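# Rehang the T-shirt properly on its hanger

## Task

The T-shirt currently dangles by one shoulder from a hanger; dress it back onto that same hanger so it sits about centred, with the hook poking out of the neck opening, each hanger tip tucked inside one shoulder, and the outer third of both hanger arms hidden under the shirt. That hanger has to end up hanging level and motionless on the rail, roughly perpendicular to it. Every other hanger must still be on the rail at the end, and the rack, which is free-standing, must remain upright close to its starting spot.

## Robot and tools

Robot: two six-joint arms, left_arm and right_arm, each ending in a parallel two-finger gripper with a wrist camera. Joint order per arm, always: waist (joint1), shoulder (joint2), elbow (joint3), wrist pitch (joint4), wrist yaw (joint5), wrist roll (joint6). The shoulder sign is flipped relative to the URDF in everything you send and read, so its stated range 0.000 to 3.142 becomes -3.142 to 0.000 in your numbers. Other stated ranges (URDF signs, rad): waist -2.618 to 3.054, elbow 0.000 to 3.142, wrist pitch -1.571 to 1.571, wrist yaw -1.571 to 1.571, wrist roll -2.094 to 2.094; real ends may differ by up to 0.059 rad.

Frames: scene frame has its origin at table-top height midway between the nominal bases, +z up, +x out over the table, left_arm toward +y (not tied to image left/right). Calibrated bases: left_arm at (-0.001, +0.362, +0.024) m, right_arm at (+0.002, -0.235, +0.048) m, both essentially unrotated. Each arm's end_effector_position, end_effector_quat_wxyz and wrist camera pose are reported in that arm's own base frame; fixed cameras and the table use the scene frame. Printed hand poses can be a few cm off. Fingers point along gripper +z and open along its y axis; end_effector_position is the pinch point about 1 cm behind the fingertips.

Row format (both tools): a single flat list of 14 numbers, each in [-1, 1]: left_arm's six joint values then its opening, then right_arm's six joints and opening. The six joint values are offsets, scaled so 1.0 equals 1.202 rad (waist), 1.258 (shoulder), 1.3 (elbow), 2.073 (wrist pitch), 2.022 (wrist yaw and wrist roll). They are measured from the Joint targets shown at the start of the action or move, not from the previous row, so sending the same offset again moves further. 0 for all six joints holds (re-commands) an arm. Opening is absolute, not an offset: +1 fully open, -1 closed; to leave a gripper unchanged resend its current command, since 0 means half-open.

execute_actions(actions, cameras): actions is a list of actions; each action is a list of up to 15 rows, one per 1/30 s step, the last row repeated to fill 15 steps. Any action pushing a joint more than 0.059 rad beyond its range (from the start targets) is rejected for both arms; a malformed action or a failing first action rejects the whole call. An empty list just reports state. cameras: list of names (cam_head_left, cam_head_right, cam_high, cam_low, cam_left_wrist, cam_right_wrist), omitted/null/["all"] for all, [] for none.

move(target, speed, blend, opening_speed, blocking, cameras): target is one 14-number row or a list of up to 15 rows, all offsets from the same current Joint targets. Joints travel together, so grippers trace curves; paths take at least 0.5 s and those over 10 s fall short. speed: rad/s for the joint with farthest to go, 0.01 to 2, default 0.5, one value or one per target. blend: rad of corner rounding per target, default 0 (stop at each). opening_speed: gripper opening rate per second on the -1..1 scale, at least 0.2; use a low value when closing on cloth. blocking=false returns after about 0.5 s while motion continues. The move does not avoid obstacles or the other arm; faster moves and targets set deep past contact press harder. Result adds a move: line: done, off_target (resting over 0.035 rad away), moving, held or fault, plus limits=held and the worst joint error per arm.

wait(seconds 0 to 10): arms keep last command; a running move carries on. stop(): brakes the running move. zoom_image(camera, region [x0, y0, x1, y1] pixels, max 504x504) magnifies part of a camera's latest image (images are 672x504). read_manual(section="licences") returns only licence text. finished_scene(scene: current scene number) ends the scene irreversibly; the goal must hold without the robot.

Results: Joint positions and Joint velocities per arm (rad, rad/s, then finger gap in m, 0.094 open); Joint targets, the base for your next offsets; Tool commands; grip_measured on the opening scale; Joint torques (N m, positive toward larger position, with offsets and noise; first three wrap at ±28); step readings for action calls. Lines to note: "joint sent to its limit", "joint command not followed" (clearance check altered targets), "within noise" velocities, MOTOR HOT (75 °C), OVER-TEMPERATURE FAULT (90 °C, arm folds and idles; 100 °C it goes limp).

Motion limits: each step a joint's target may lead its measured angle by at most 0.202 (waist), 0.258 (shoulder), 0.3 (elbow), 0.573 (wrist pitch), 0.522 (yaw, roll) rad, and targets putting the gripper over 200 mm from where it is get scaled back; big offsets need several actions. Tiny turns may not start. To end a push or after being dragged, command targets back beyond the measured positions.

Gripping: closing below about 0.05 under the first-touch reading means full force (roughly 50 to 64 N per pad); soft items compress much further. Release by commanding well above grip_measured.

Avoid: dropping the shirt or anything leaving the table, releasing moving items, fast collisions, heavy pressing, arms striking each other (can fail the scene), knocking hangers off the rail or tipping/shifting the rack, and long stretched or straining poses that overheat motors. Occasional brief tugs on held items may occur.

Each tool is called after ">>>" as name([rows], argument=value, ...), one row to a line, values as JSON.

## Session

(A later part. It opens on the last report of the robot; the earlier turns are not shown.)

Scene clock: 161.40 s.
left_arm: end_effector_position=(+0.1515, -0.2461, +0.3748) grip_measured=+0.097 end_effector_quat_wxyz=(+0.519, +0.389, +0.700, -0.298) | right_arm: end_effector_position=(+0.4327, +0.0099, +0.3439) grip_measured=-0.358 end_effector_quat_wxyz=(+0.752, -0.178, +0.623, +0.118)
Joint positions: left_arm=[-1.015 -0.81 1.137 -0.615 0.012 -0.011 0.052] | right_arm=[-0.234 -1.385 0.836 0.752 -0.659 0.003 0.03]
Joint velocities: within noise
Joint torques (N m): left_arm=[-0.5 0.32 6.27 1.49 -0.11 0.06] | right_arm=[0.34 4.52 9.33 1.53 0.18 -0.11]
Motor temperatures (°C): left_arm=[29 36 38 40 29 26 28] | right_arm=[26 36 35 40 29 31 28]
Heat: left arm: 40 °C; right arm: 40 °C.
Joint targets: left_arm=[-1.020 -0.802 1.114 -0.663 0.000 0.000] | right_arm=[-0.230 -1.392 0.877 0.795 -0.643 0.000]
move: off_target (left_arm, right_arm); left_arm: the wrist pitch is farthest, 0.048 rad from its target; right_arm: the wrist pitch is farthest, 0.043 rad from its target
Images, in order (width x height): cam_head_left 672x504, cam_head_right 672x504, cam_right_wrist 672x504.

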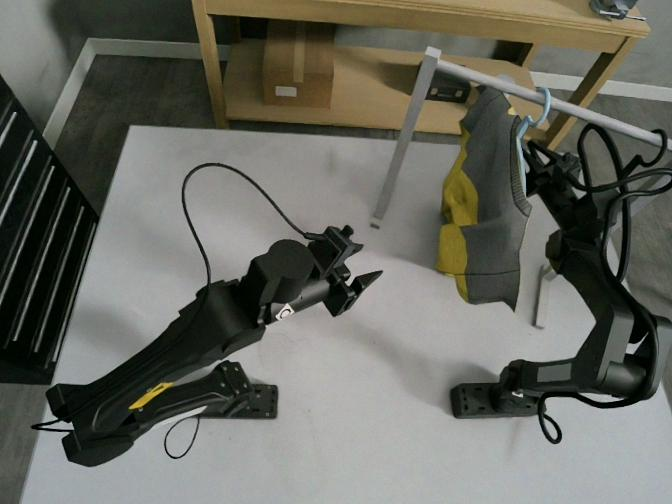

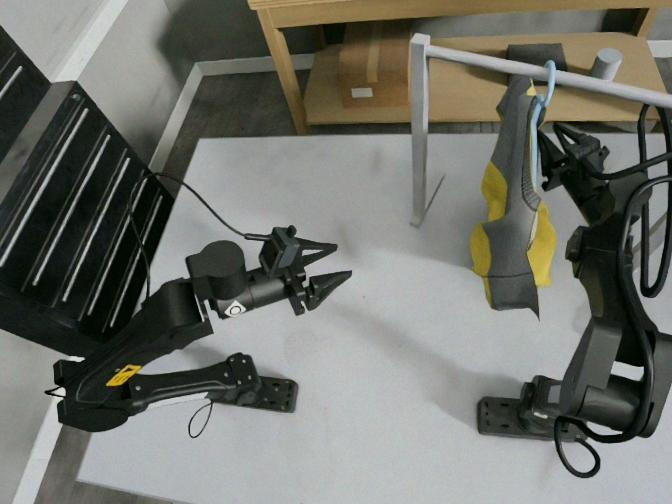

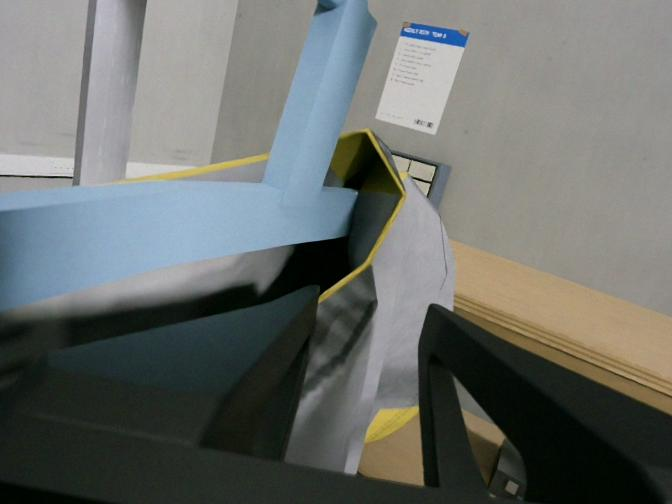

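>>> move([
  [0,0,0,0,0,0,0.1,0,0,0,0,0,0,-1],
  [0,0,0,0,0,0,0.1,-0.0233,-0.1555,0.12,0.0188,0.0267,0,-1],
], speed=0.35, opening_speed=2)

>>> zoom_image(camera="cam_head_right", region=[420, 30, 672, 330])

>>> zoom_image(camera="cam_high", region=[200, 40, 480, 250])

>>> zoom_image(camera="cam_low", region=[270, 30, 530, 310])

Scene clock: 163.53 s.
left_arm: end_effector_position=(+0.1515, -0.2461, +0.3748) grip_measured=+0.097 end_effector_quat_wxyz=(+0.519, +0.389, +0.700, -0.298) | right_arm: end_effector_position=(+0.4830, -0.0193, +0.3385) grip_measured=-0.990 end_effector_quat_wxyz=(+0.756, -0.151, +0.630, +0.095)
Joint positions: left_arm=[-1.015 -0.81 1.137 -0.615 0.012 -0.011 0.052] | right_arm=[-0.253 -1.581 0.99 0.789 -0.604 0.003 0]
Joint velocities: within noise
Joint torques (N m): left_arm=[-0.49 0.24 6.35 1.49 -0.05 0.08] | right_arm=[-0.38 6.42 9.44 1.58 0.18 -0.11]
Motor temperatures (°C): left_arm=[29 36 38 40 29 26 28] | right_arm=[26 36 35 40 29 31 28]
Heat: left arm: 40 °C; right arm: 40 °C.
Joint targets: left_arm=[-1.020 -0.802 1.114 -0.663 0.000 0.000] | right_arm=[-0.258 -1.588 1.034 0.834 -0.589 0.000]
move: off_target (left_arm, right_arm); left_arm: the wrist pitch is farthest, 0.048 rad from its target; right_arm: the wrist pitch is farthest, 0.045 rad from its target

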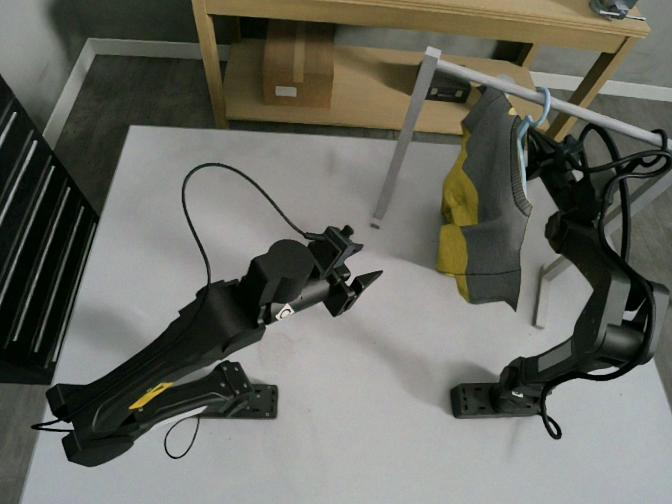

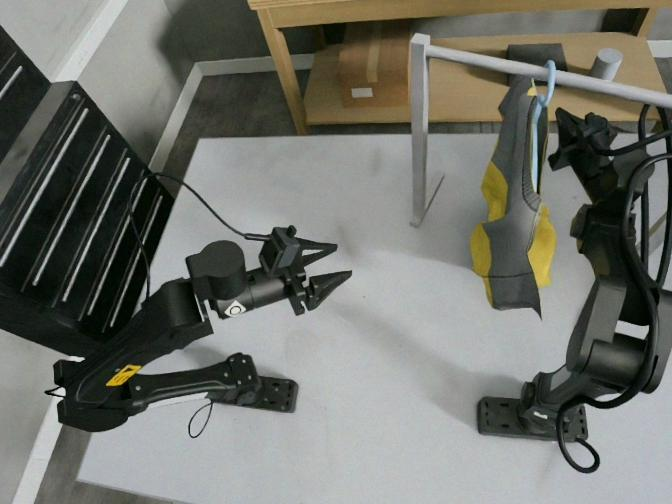

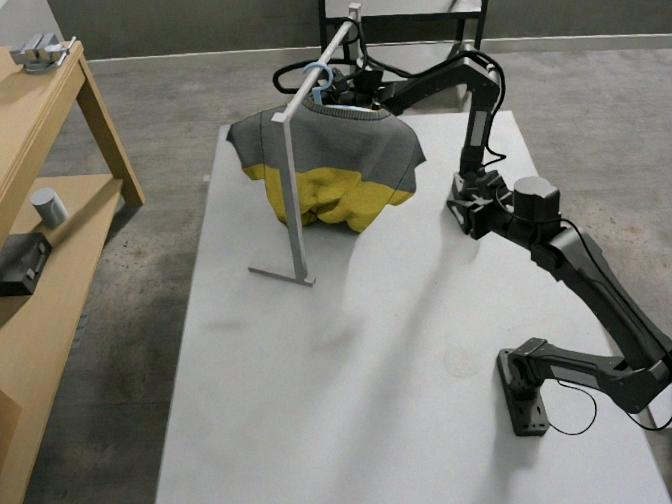

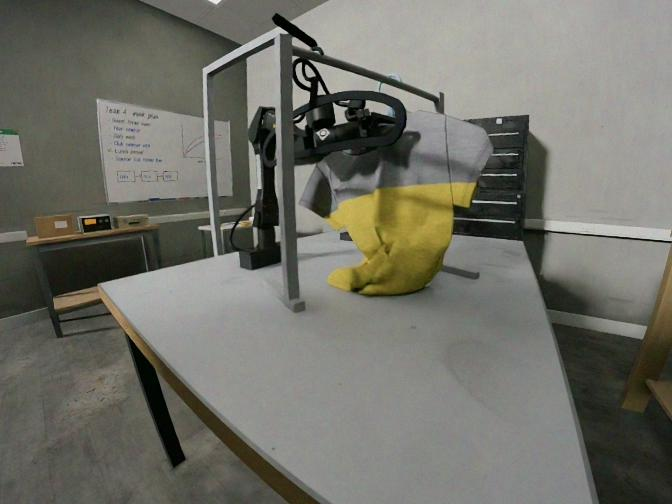

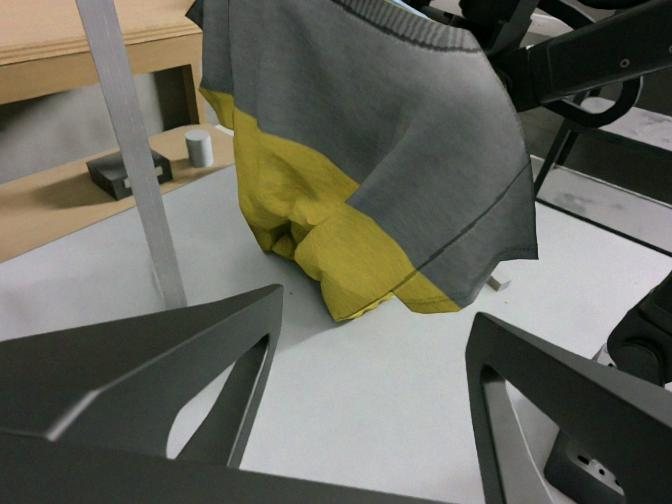

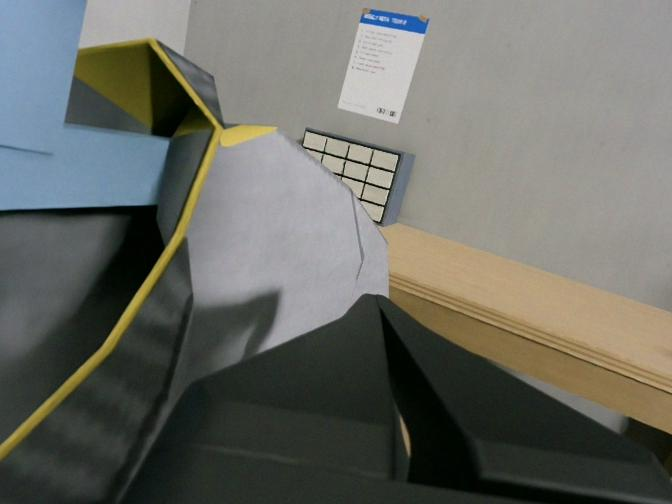

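Scaled by 1.680 from the camera's 672x504 image, which has a finer 960x720 frame.

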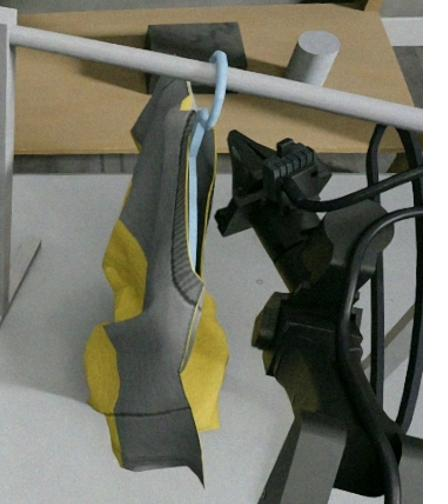

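Scaled by 1.800 from the camera's 672x504 image, which has a finer 960x720 frame.

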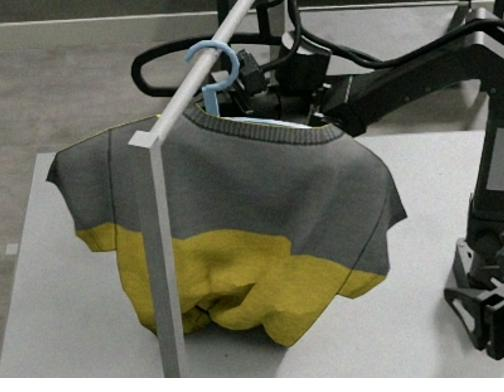

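Scaled by 1.800 from the camera's 672x504 image, which has a finer 960x720 frame.

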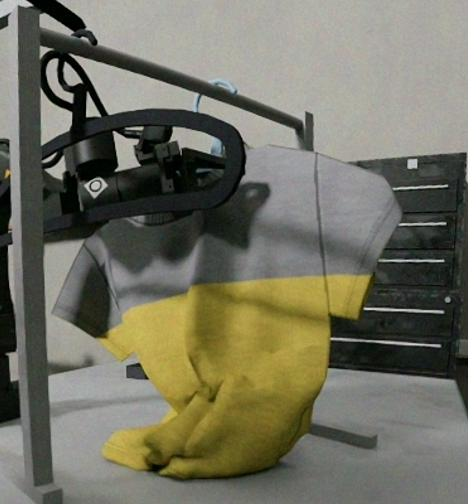

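>>> move([
  [0,0,0,0,0,0,0.1,-0.0125,0.2814,-0.2892,0.0106,-0.0485,0,-0.3],
  [0,0,0,0,0,0,0.1,0.0774,0.2099,-0.2492,0.0294,0.0045,0,-0.3],
], speed=[0.6,0.3], blend=0.03, opening_speed=1, cameras=["cam_right_wrist","cam_head_right","cam_head_left"])

Scene clock: 169.47 s.
left_arm: end_effector_position=(+0.1515, -0.2461, +0.3748) grip_measured=+0.097 end_effector_quat_wxyz=(+0.519, +0.389, +0.700, -0.298) | right_arm: end_effector_position=(+0.4114, +0.0331, +0.3218) grip_measured=-0.302 end_effector_quat_wxyz=(+0.756, -0.176, +0.618, +0.123)
Joint positions: left_arm=[-1.015 -0.81 1.137 -0.615 0.012 -0.011 0.052] | right_arm=[-0.167 -1.321 0.681 0.851 -0.596 0.003 0.033]
Joint velocities: within noise
Joint torques (N m): left_arm=[-0.28 0.4 6.34 1.43 -0.09 0.08] | right_arm=[0.16 4.08 8.21 1.57 0.18 -0.11]
Motor temperatures (°C): left_arm=[29 36 38 40 29 26 28] | right_arm=[26 36 35 41 29 31 28]
Heat: left arm: 40 °C; right arm: 41 °C.
Joint targets: left_arm=[-1.020 -0.802 1.114 -0.663 0.000 0.000] | right_arm=[-0.165 -1.324 0.710 0.895 -0.580 0.000]
move: off_target (left_arm, right_arm); left_arm: the wrist pitch is farthest, 0.048 rad from its target; right_arm: the wrist pitch is farthest, 0.044 rad from its target
Images, in order (width x height): cam_head_left 672x504, cam_head_right 672x504, cam_right_wrist 672x504.

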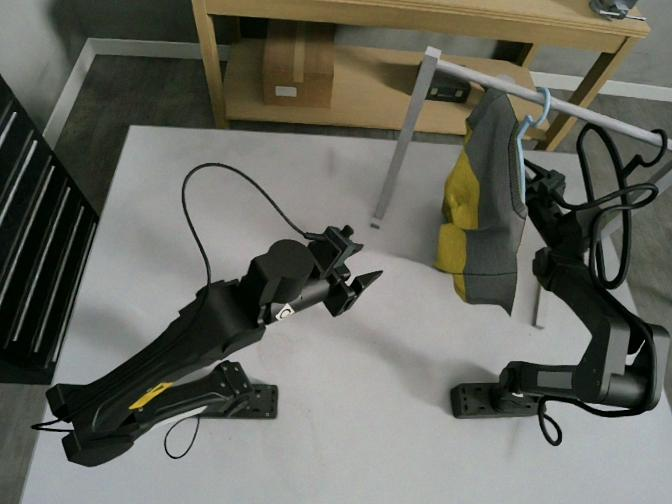

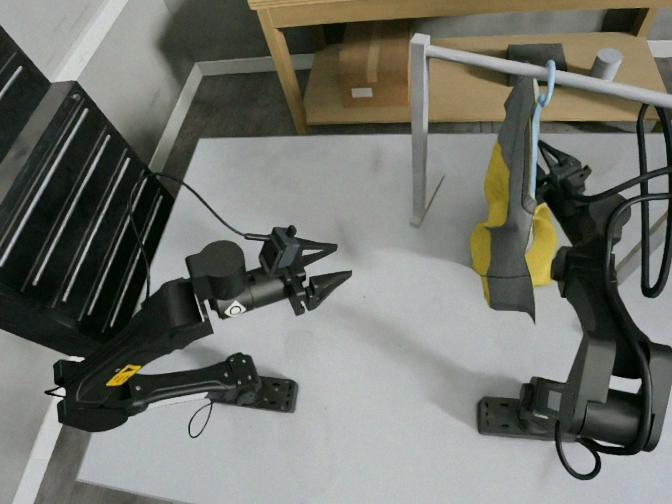

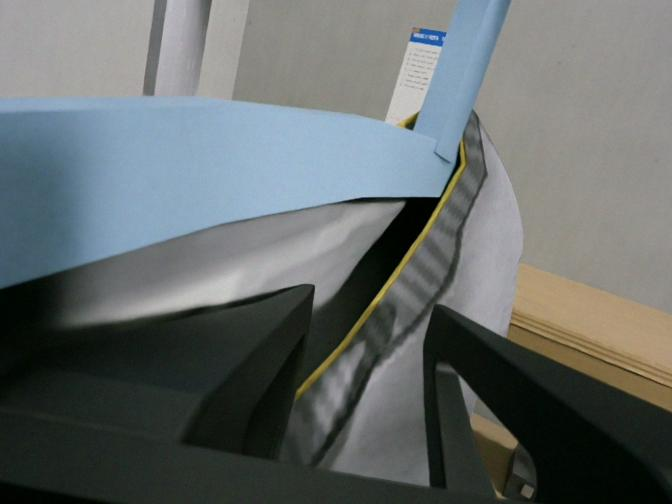

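>>> move([
  [0,0,0,0,0,0,0.1,0.0441,-0.0413,0.0623,-0.0314,0.0331,0,-0.3],
  [0,0,0,0,0,0,0.1,0.0441,-0.0413,0.0623,-0.0314,0.0331,0,-1],
], speed=0.3, opening_speed=1.5, cameras=["cam_right_wrist","cam_head_right","cam_high"])

Scene clock: 171.80 s.
left_arm: end_effector_position=(+0.1515, -0.2461, +0.3748) grip_measured=+0.097 end_effector_quat_wxyz=(+0.519, +0.389, +0.700, -0.298) | right_arm: end_effector_position=(+0.4275, +0.0410, +0.3353) grip_measured=-0.990 end_effector_quat_wxyz=(+0.765, -0.167, +0.611, +0.118)
Joint positions: left_arm=[-1.015 -0.81 1.137 -0.615 0.012 -0.011 0.052] | right_arm=[-0.116 -1.368 0.749 0.851 -0.526 0.003 0]
Joint velocities: within noise
Joint torques (N m): left_arm=[-0.39 0.21 6.24 1.47 -0.07 0.09] | right_arm=[0.32 4.22 9.24 0.99 0.15 -0.1]
Motor temperatures (°C): left_arm=[29 36 38 40 29 26 28] | right_arm=[26 35 35 41 29 31 28]
Heat: left arm: 40 °C; right arm: 41 °C.
Joint targets: left_arm=[-1.020 -0.802 1.114 -0.663 0.000 0.000] | right_arm=[-0.112 -1.376 0.790 0.830 -0.513 0.000]
move: off_target (left_arm, right_arm); target 2's new numbers were sent with right_arm's elbow 0.042 rad from that target; left_arm: the wrist pitch is farthest, 0.048 rad from its target; right_arm: the elbow is farthest, 0.042 rad from its target
Images, in order (width x height): cam_head_right 672x504, cam_high 672x504, cam_right_wrist 672x504.

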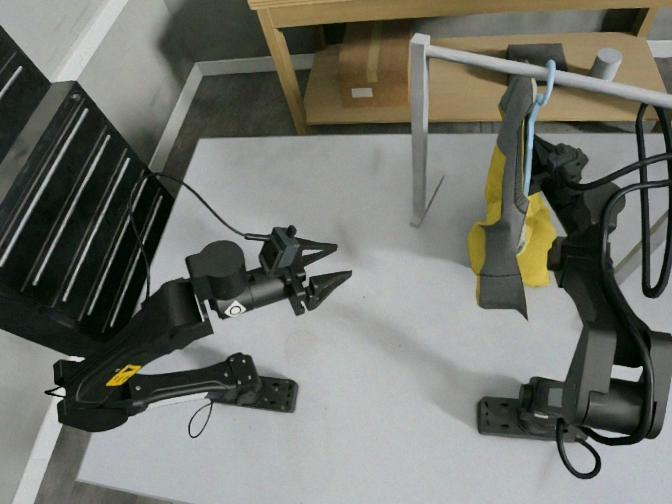

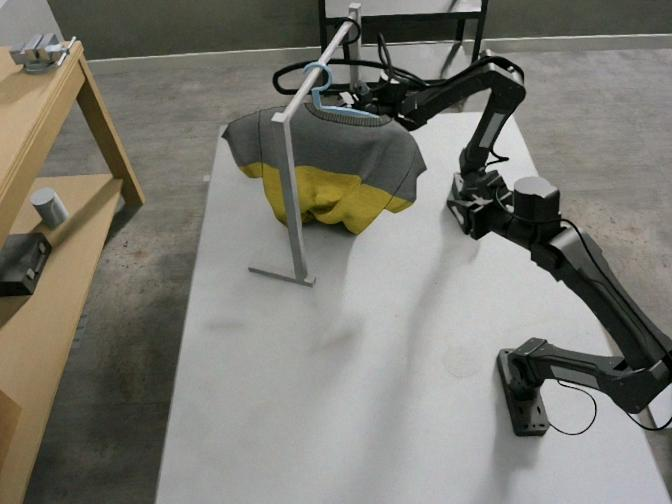

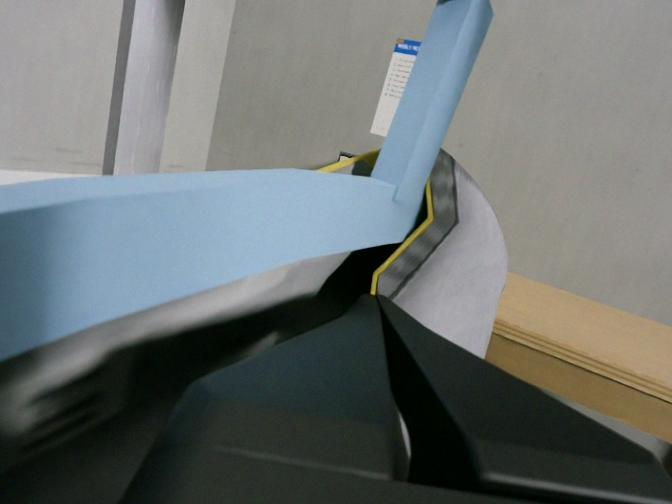

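>>> move(target=[0,0,0,0,0,0,0.1,-0.1148,-0.213,0.2131,0.0014,-0.0747,0,-1], speed=0.25, cameras=["cam_right_wrist","cam_head_right","cam_high","cam_head_left"])

>>> zoom_image(camera="cam_high", region=[200, 40, 480, 250])

>>> zoom_image(camera="cam_head_right", region=[420, 30, 672, 330])

Scene clock: 173.90 s.
left_arm: end_effector_position=(+0.1515, -0.2461, +0.3748) grip_measured=+0.097 end_effector_quat_wxyz=(+0.519, +0.389, +0.700, -0.298) | right_arm: end_effector_position=(+0.4884, -0.0063, +0.3433) grip_measured=-0.990 end_effector_quat_wxyz=(+0.764, -0.186, +0.608, +0.111)
Joint positions: left_arm=[-1.015 -0.81 1.137 -0.615 0.012 -0.011 0.052] | right_arm=[-0.244 -1.631 1.027 0.851 -0.67 0.003 0]
Joint velocities: within noise
Joint torques (N m): left_arm=[-0.54 0.23 6.43 1.45 -0.02 0.06] | right_arm=[-0.5 6.37 9.16 0.97 0.11 -0.1]
Motor temperatures (°C): left_arm=[29 36 38 40 29 26 28] | right_arm=[26 35 35 40 29 31 28]
Heat: left arm: 40 °C; right arm: 40 °C.
Joint targets: left_arm=[-1.020 -0.802 1.114 -0.663 0.000 0.000] | right_arm=[-0.250 -1.644 1.067 0.833 -0.664 0.000]
move: off_target (left_arm, right_arm); left_arm: the wrist pitch is farthest, 0.048 rad from its target; right_arm: the elbow is farthest, 0.040 rad from its target
Images, in order (width x height): cam_head_left 672x504, cam_head_right 672x504, cam_high 672x504, cam_right_wrist 672x504.

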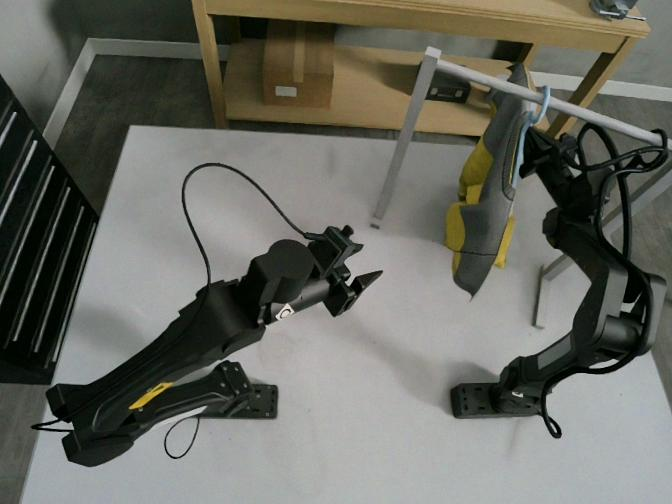

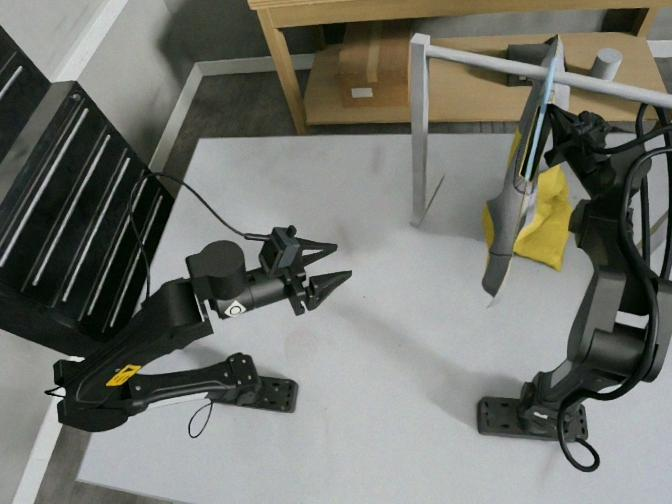

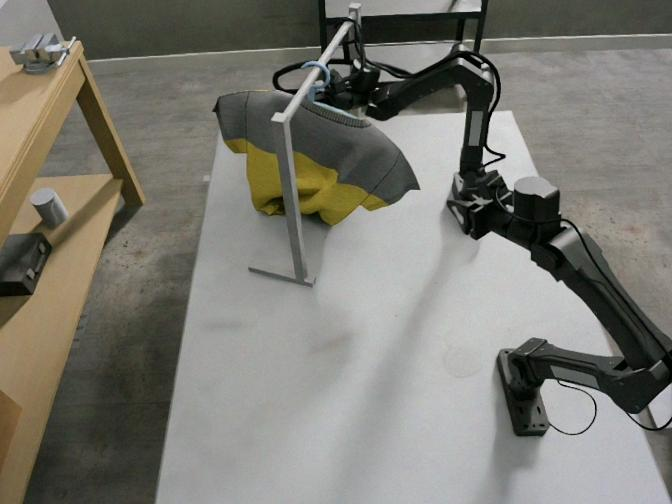

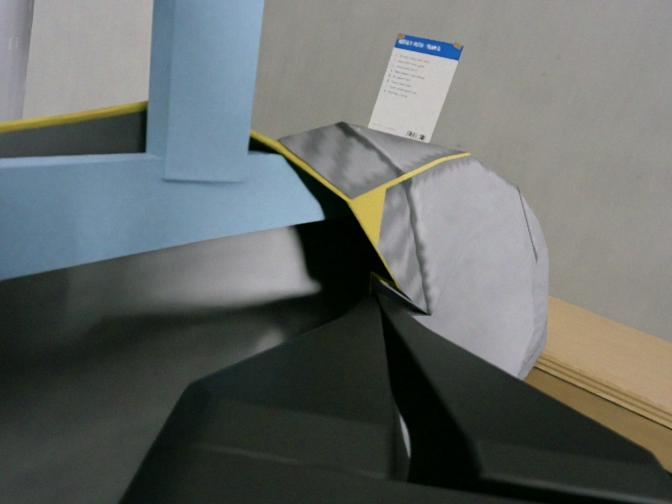

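Scaled by 1.800 from the camera's 672x504 image, which has a finer 960x720 frame.

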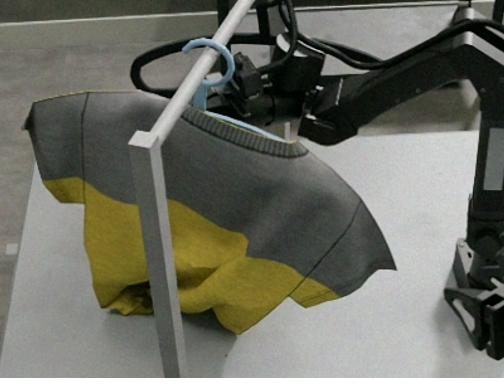

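Scaled by 1.680 from the camera's 672x504 image, which has a finer 960x720 frame.

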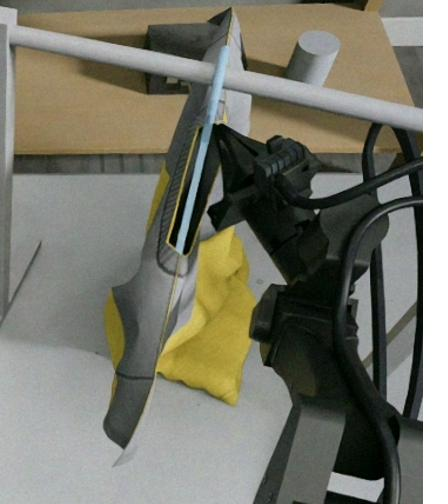

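>>> move(target=[0,0,0,0,0,0,0.1,-0.0075,-0.1161,0.0062,0.0733,-0.0045,0,-1], speed=0.2, cameras=["cam_right_wrist","cam_head_right","cam_high","cam_head_left"])

>>> zoom_image(camera="cam_high", region=[200, 40, 480, 250])

>>> zoom_image(camera="cam_head_right", region=[420, 30, 672, 330])

Scene clock: 175.80 s.
left_arm: end_effector_position=(+0.1515, -0.2461, +0.3748) grip_measured=+0.097 end_effector_quat_wxyz=(+0.519, +0.389, +0.700, -0.298) | right_arm: end_effector_position=(+0.5111, -0.0141, +0.3073) grip_measured=-0.990 end_effector_quat_wxyz=(+0.760, -0.185, +0.612, +0.115)
Joint positions: left_arm=[-1.015 -0.81 1.137 -0.615 0.012 -0.011 0.052] | right_arm=[-0.251 -1.772 1.042 0.966 -0.68 0.006 0]
Joint velocities: within noise
Joint torques (N m): left_arm=[-0.51 0.12 6.27 1.5 -0.08 0.12] | right_arm=[-0.64 7.06 8.35 1.29 0.11 -0.1]
Motor temperatures (°C): left_arm=[29 35 38 40 29 26 28] | right_arm=[26 35 35 40 29 31 28]
Heat: left arm: 40 °C; right arm: 40 °C.
Joint targets: left_arm=[-1.020 -0.802 1.114 -0.663 0.000 0.000] | right_arm=[-0.259 -1.790 1.076 0.985 -0.674 0.000]
move: off_target (left_arm); left_arm: the wrist pitch is farthest, 0.048 rad from its target
Images, in order (width x height): cam_head_left 672x504, cam_head_right 672x504, cam_high 672x504, cam_right_wrist 672x504.

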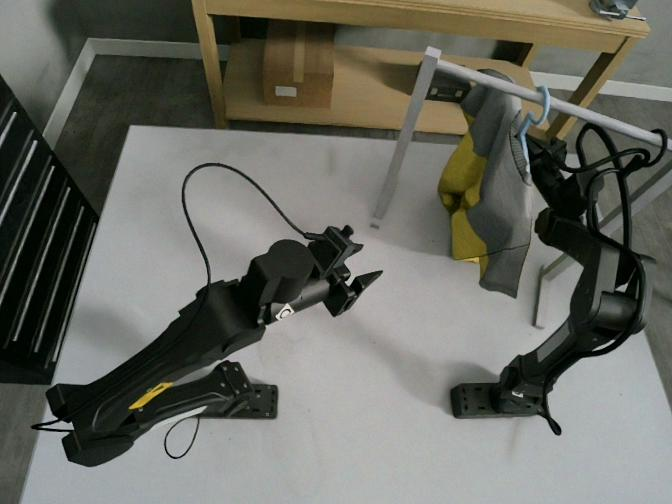

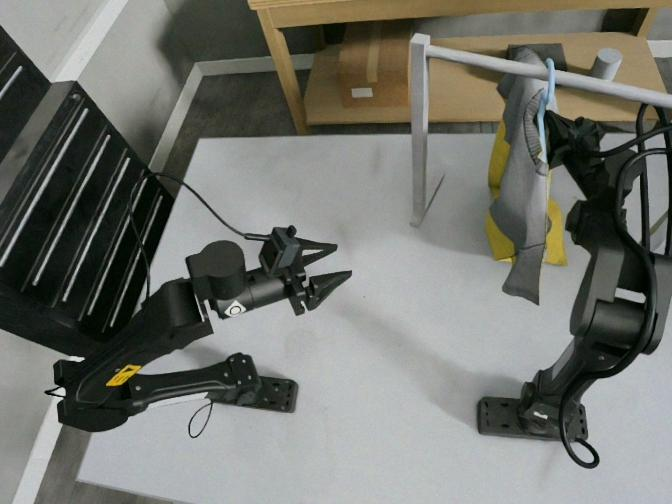

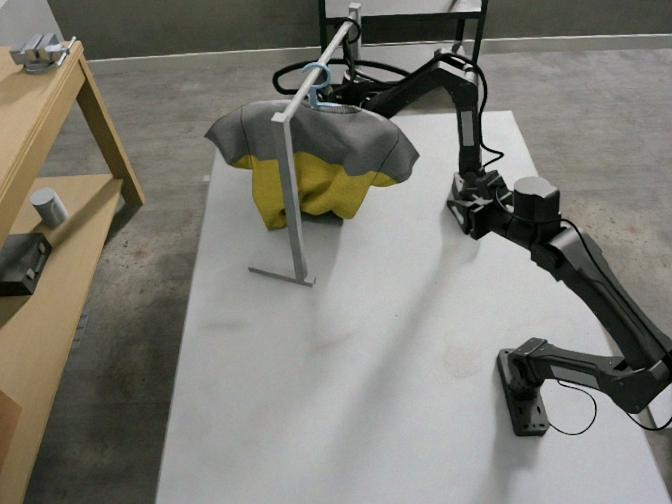

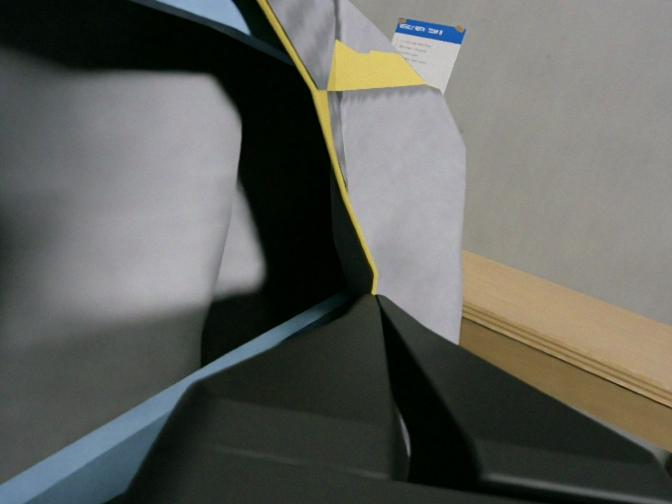

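Scaled by 1.800 from the camera's 672x504 image, which has a finer 960x720 frame.

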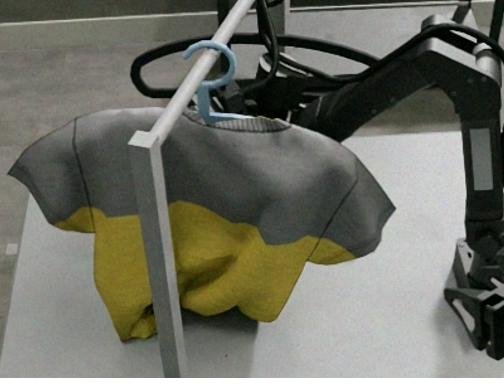

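Scaled by 1.680 from the camera's 672x504 image, which has a finer 960x720 frame.

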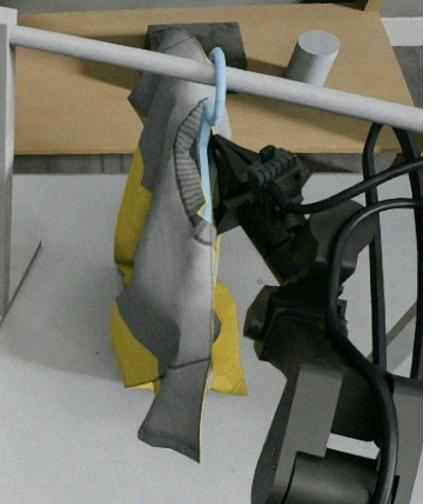

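>>> move([
  [0,0,0,0,0,0,0.1,0.0092,0.0358,0.0408,-0.0675,0.0074,0,-1],
  [0,0,0,0,0,0,0.1,0.0092,0.0358,0.0408,-0.0675,0.0074,0,-0.35],
], speed=0.25, opening_speed=1, cameras=["cam_right_wrist","cam_head_right","cam_high","cam_low"])

>>> zoom_image(camera="cam_high", region=[200, 40, 480, 250])

>>> zoom_image(camera="cam_head_right", region=[420, 30, 672, 330])

Scene clock: 178.93 s.
left_arm: end_effector_position=(+0.1515, -0.2461, +0.3748) grip_measured=+0.097 end_effector_quat_wxyz=(+0.519, +0.389, +0.700, -0.298) | right_arm: end_effector_position=(+0.5187, -0.0165, +0.3092) grip_measured=-0.352 end_effector_quat_wxyz=(+0.748, -0.178, +0.628, +0.120)
Joint positions: left_arm=[-1.015 -0.81 1.137 -0.615 0.012 -0.011 0.052] | right_arm=[-0.251 -1.772 1.092 0.87 -0.677 0.003 0.03]
Joint velocities: within noise
Joint torques (N m): left_arm=[-0.54 0.27 6.43 1.49 -0.14 0.11] | right_arm=[0.2 11.18 8.75 0.93 0.22 -0.1]
Motor temperatures (°C): left_arm=[29 35 38 40 29 26 28] | right_arm=[26 35 35 40 29 31 28]
Heat: left arm: 40 °C; right arm: 40 °C.
Joint targets: left_arm=[-1.020 -0.802 1.114 -0.663 0.000 0.000] | right_arm=[-0.248 -1.745 1.129 0.845 -0.659 0.000]
move: off_target (left_arm, right_arm); target 2's new numbers were sent with right_arm's elbow 0.037 rad from that target; left_arm: the wrist pitch is farthest, 0.048 rad from its target; right_arm: the elbow is farthest, 0.037 rad from its target
Images, in order (width x height): cam_head_right 672x504, cam_high 672x504, cam_low 672x504, cam_right_wrist 672x504.

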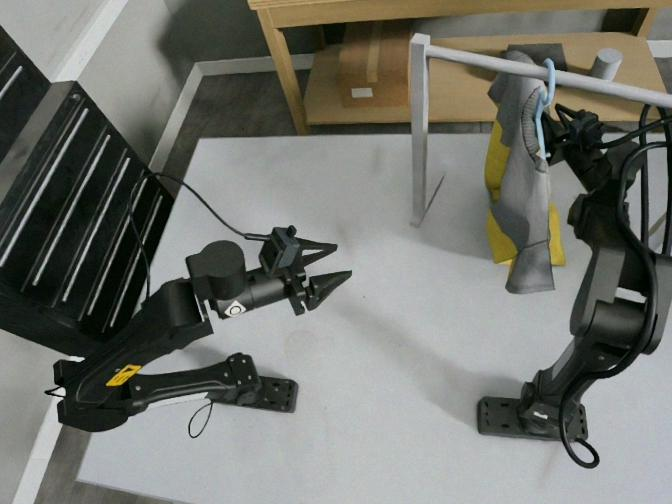

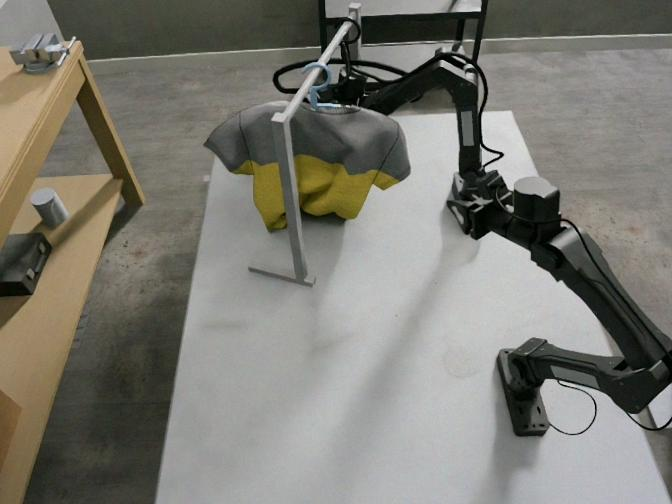

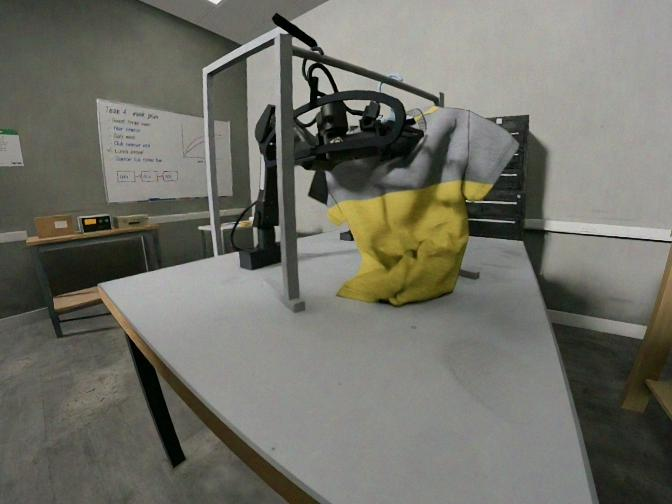

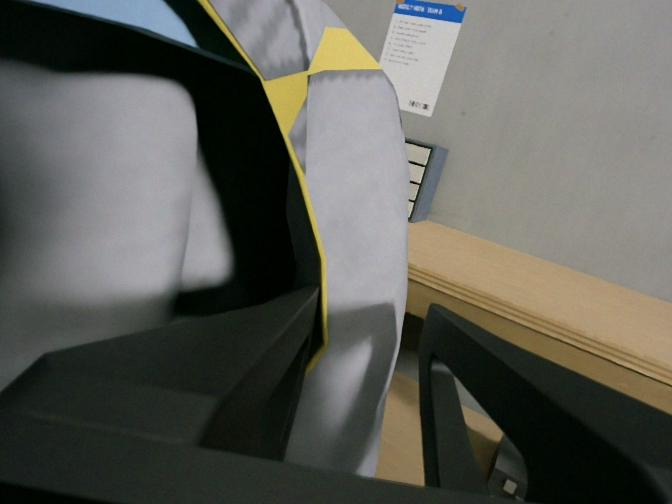

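Scaled by 1.800 from the camera's 672x504 image, which has a finer 960x720 frame.

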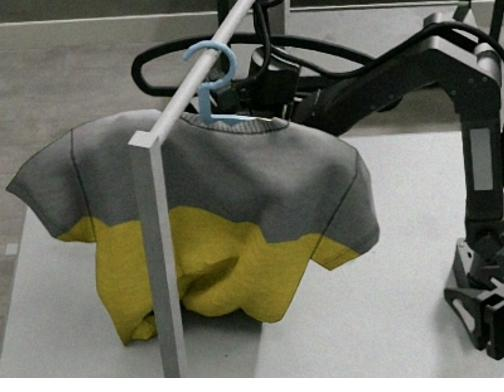

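Scaled by 1.680 from the camera's 672x504 image, which has a finer 960x720 frame.

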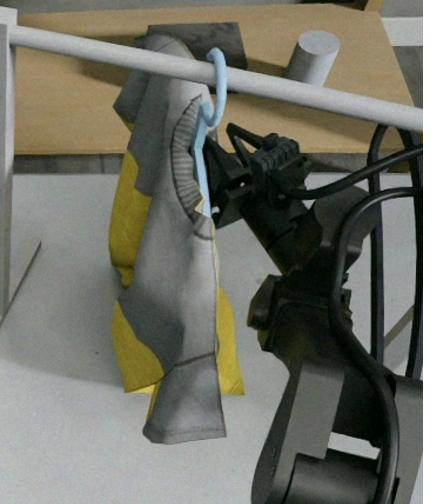

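>>> move([
  [0,0,0,0,0,0,0.1,-0.0466,0.0715,-0.0915,0.0145,-0.0282,0,-0.35],
  [0,0,0,0,0,0,0.1,0.0649,0.2377,-0.2992,0.0362,0.2013,0,-0.35],
], speed=[0.35,0.6], blend=0.03)

>>> zoom_image(camera="cam_high", region=[200, 40, 480, 250])

>>> zoom_image(camera="cam_head_right", region=[420, 30, 672, 330])

>>> zoom_image(camera="cam_low", region=[270, 30, 530, 310])

Scene clock: 181.30 s.
left_arm: end_effector_position=(+0.1515, -0.2461, +0.3748) grip_measured=+0.097 end_effector_quat_wxyz=(+0.519, +0.389, +0.700, -0.298) | right_arm: end_effector_position=(+0.4599, -0.0327, +0.3004) grip_measured=-0.352 end_effector_quat_wxyz=(+0.756, -0.042, +0.653, +0.021)
Joint positions: left_arm=[-1.015 -0.81 1.137 -0.615 0.012 -0.011 0.052] | right_arm=[-0.174 -1.478 0.754 0.874 -0.265 0.003 0.03]
Joint velocities: within noise
Joint torques (N m): left_arm=[-0.51 0.2 6.34 1.45 -0.09 0.1] | right_arm=[0.31 8.76 5.07 1.7 0.09 -0.1]
Motor temperatures (°C): left_arm=[29 35 38 40 29 26 28] | right_arm=[26 36 35 40 29 31 28]
Heat: left arm: 40 °C; right arm: 40 °C.
Joint targets: left_arm=[-1.020 -0.802 1.114 -0.663 0.000 0.000] | right_arm=[-0.170 -1.446 0.740 0.920 -0.252 0.000]
move: off_target (left_arm, right_arm); left_arm: the wrist pitch is farthest, 0.048 rad from its target; right_arm: the wrist pitch is farthest, 0.047 rad from its target

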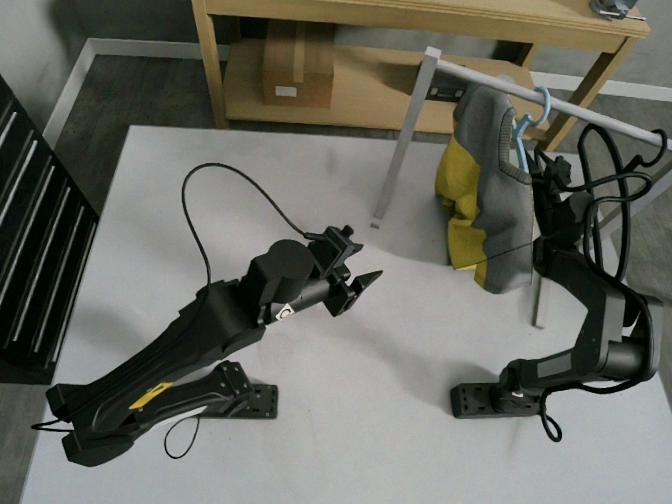

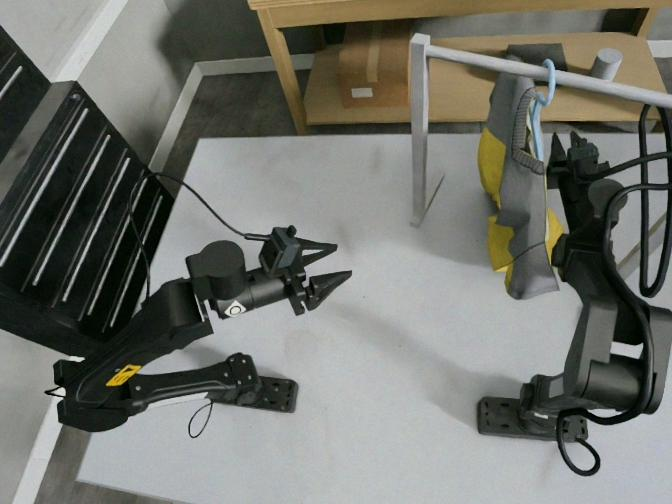

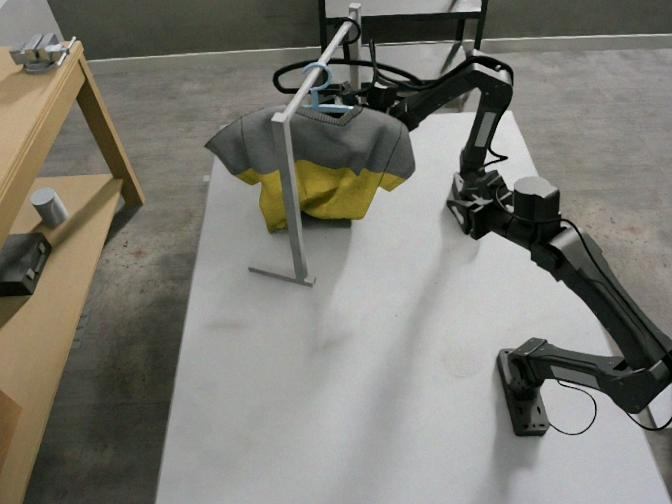

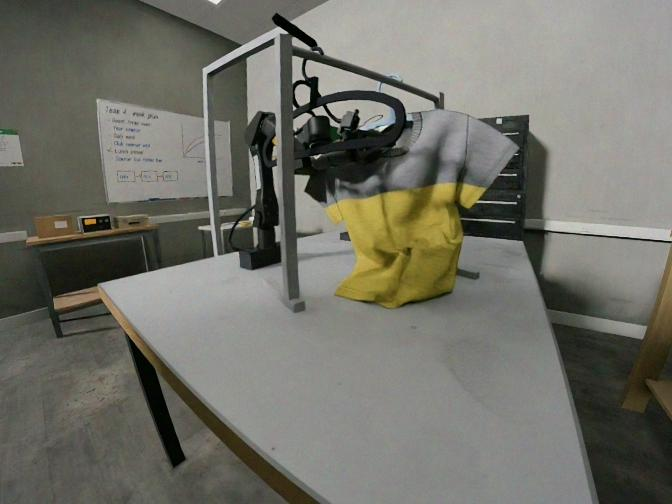

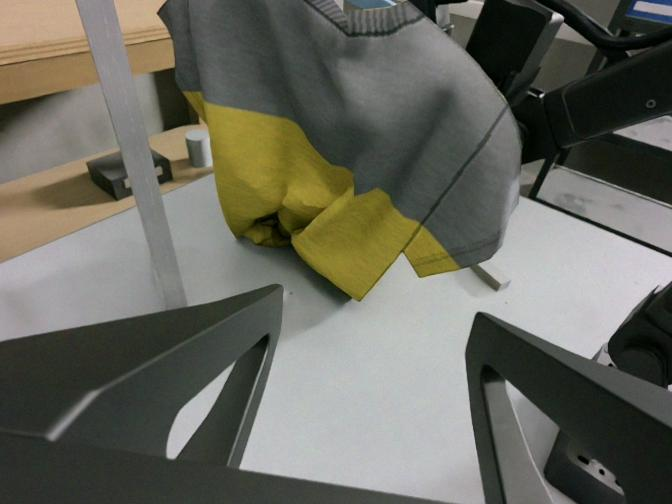

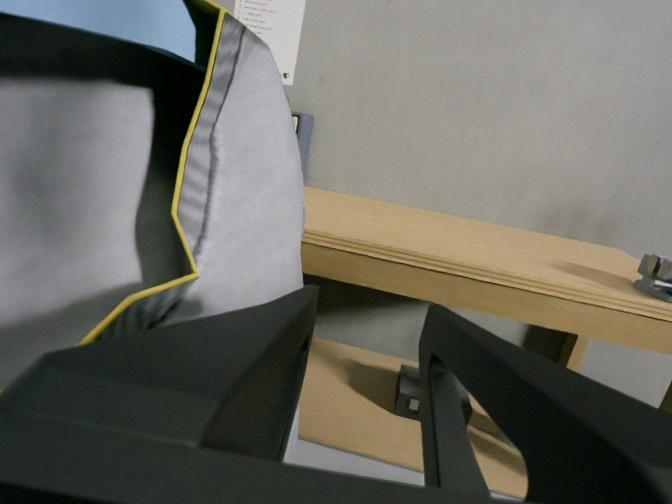

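Scaled by 1.800 from the camera's 672x504 image, which has a finer 960x720 frame.

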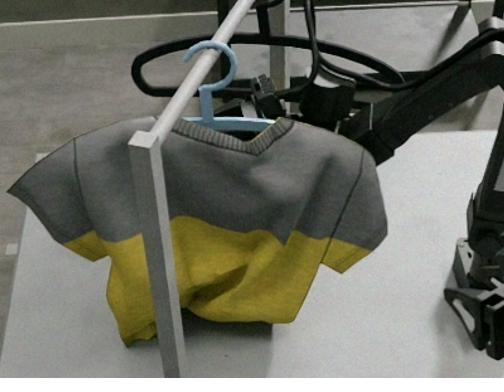

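Scaled by 1.680 from the camera's 672x504 image, which has a finer 960x720 frame.

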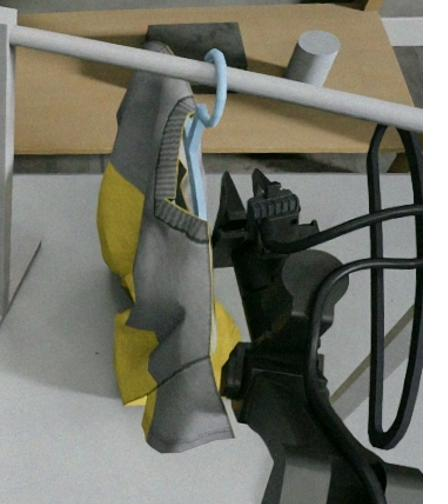

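Scaled by 1.800 from the camera's 672x504 image, which has a finer 960x720 frame.

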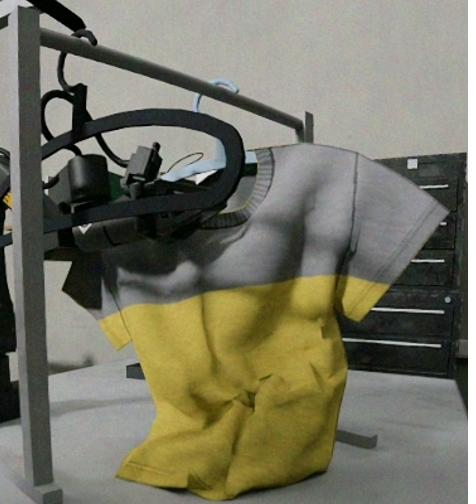

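>>> zoom_image(camera="cam_head_left", region=[420, 70, 580, 310])

>>> zoom_image(camera="cam_right_wrist", region=[0, 0, 350, 350])

Scaled by 2.100 from the camera's 672x504 image, which has a finer 960x720 frame.

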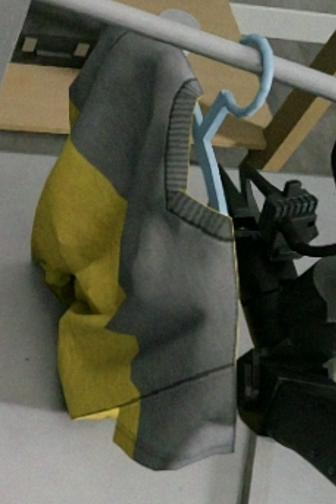

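Scaled by 1.440 from the camera's 672x504 image, which has a finer 960x720 frame.

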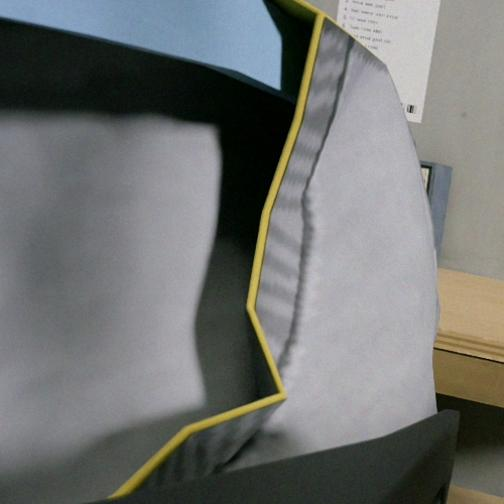

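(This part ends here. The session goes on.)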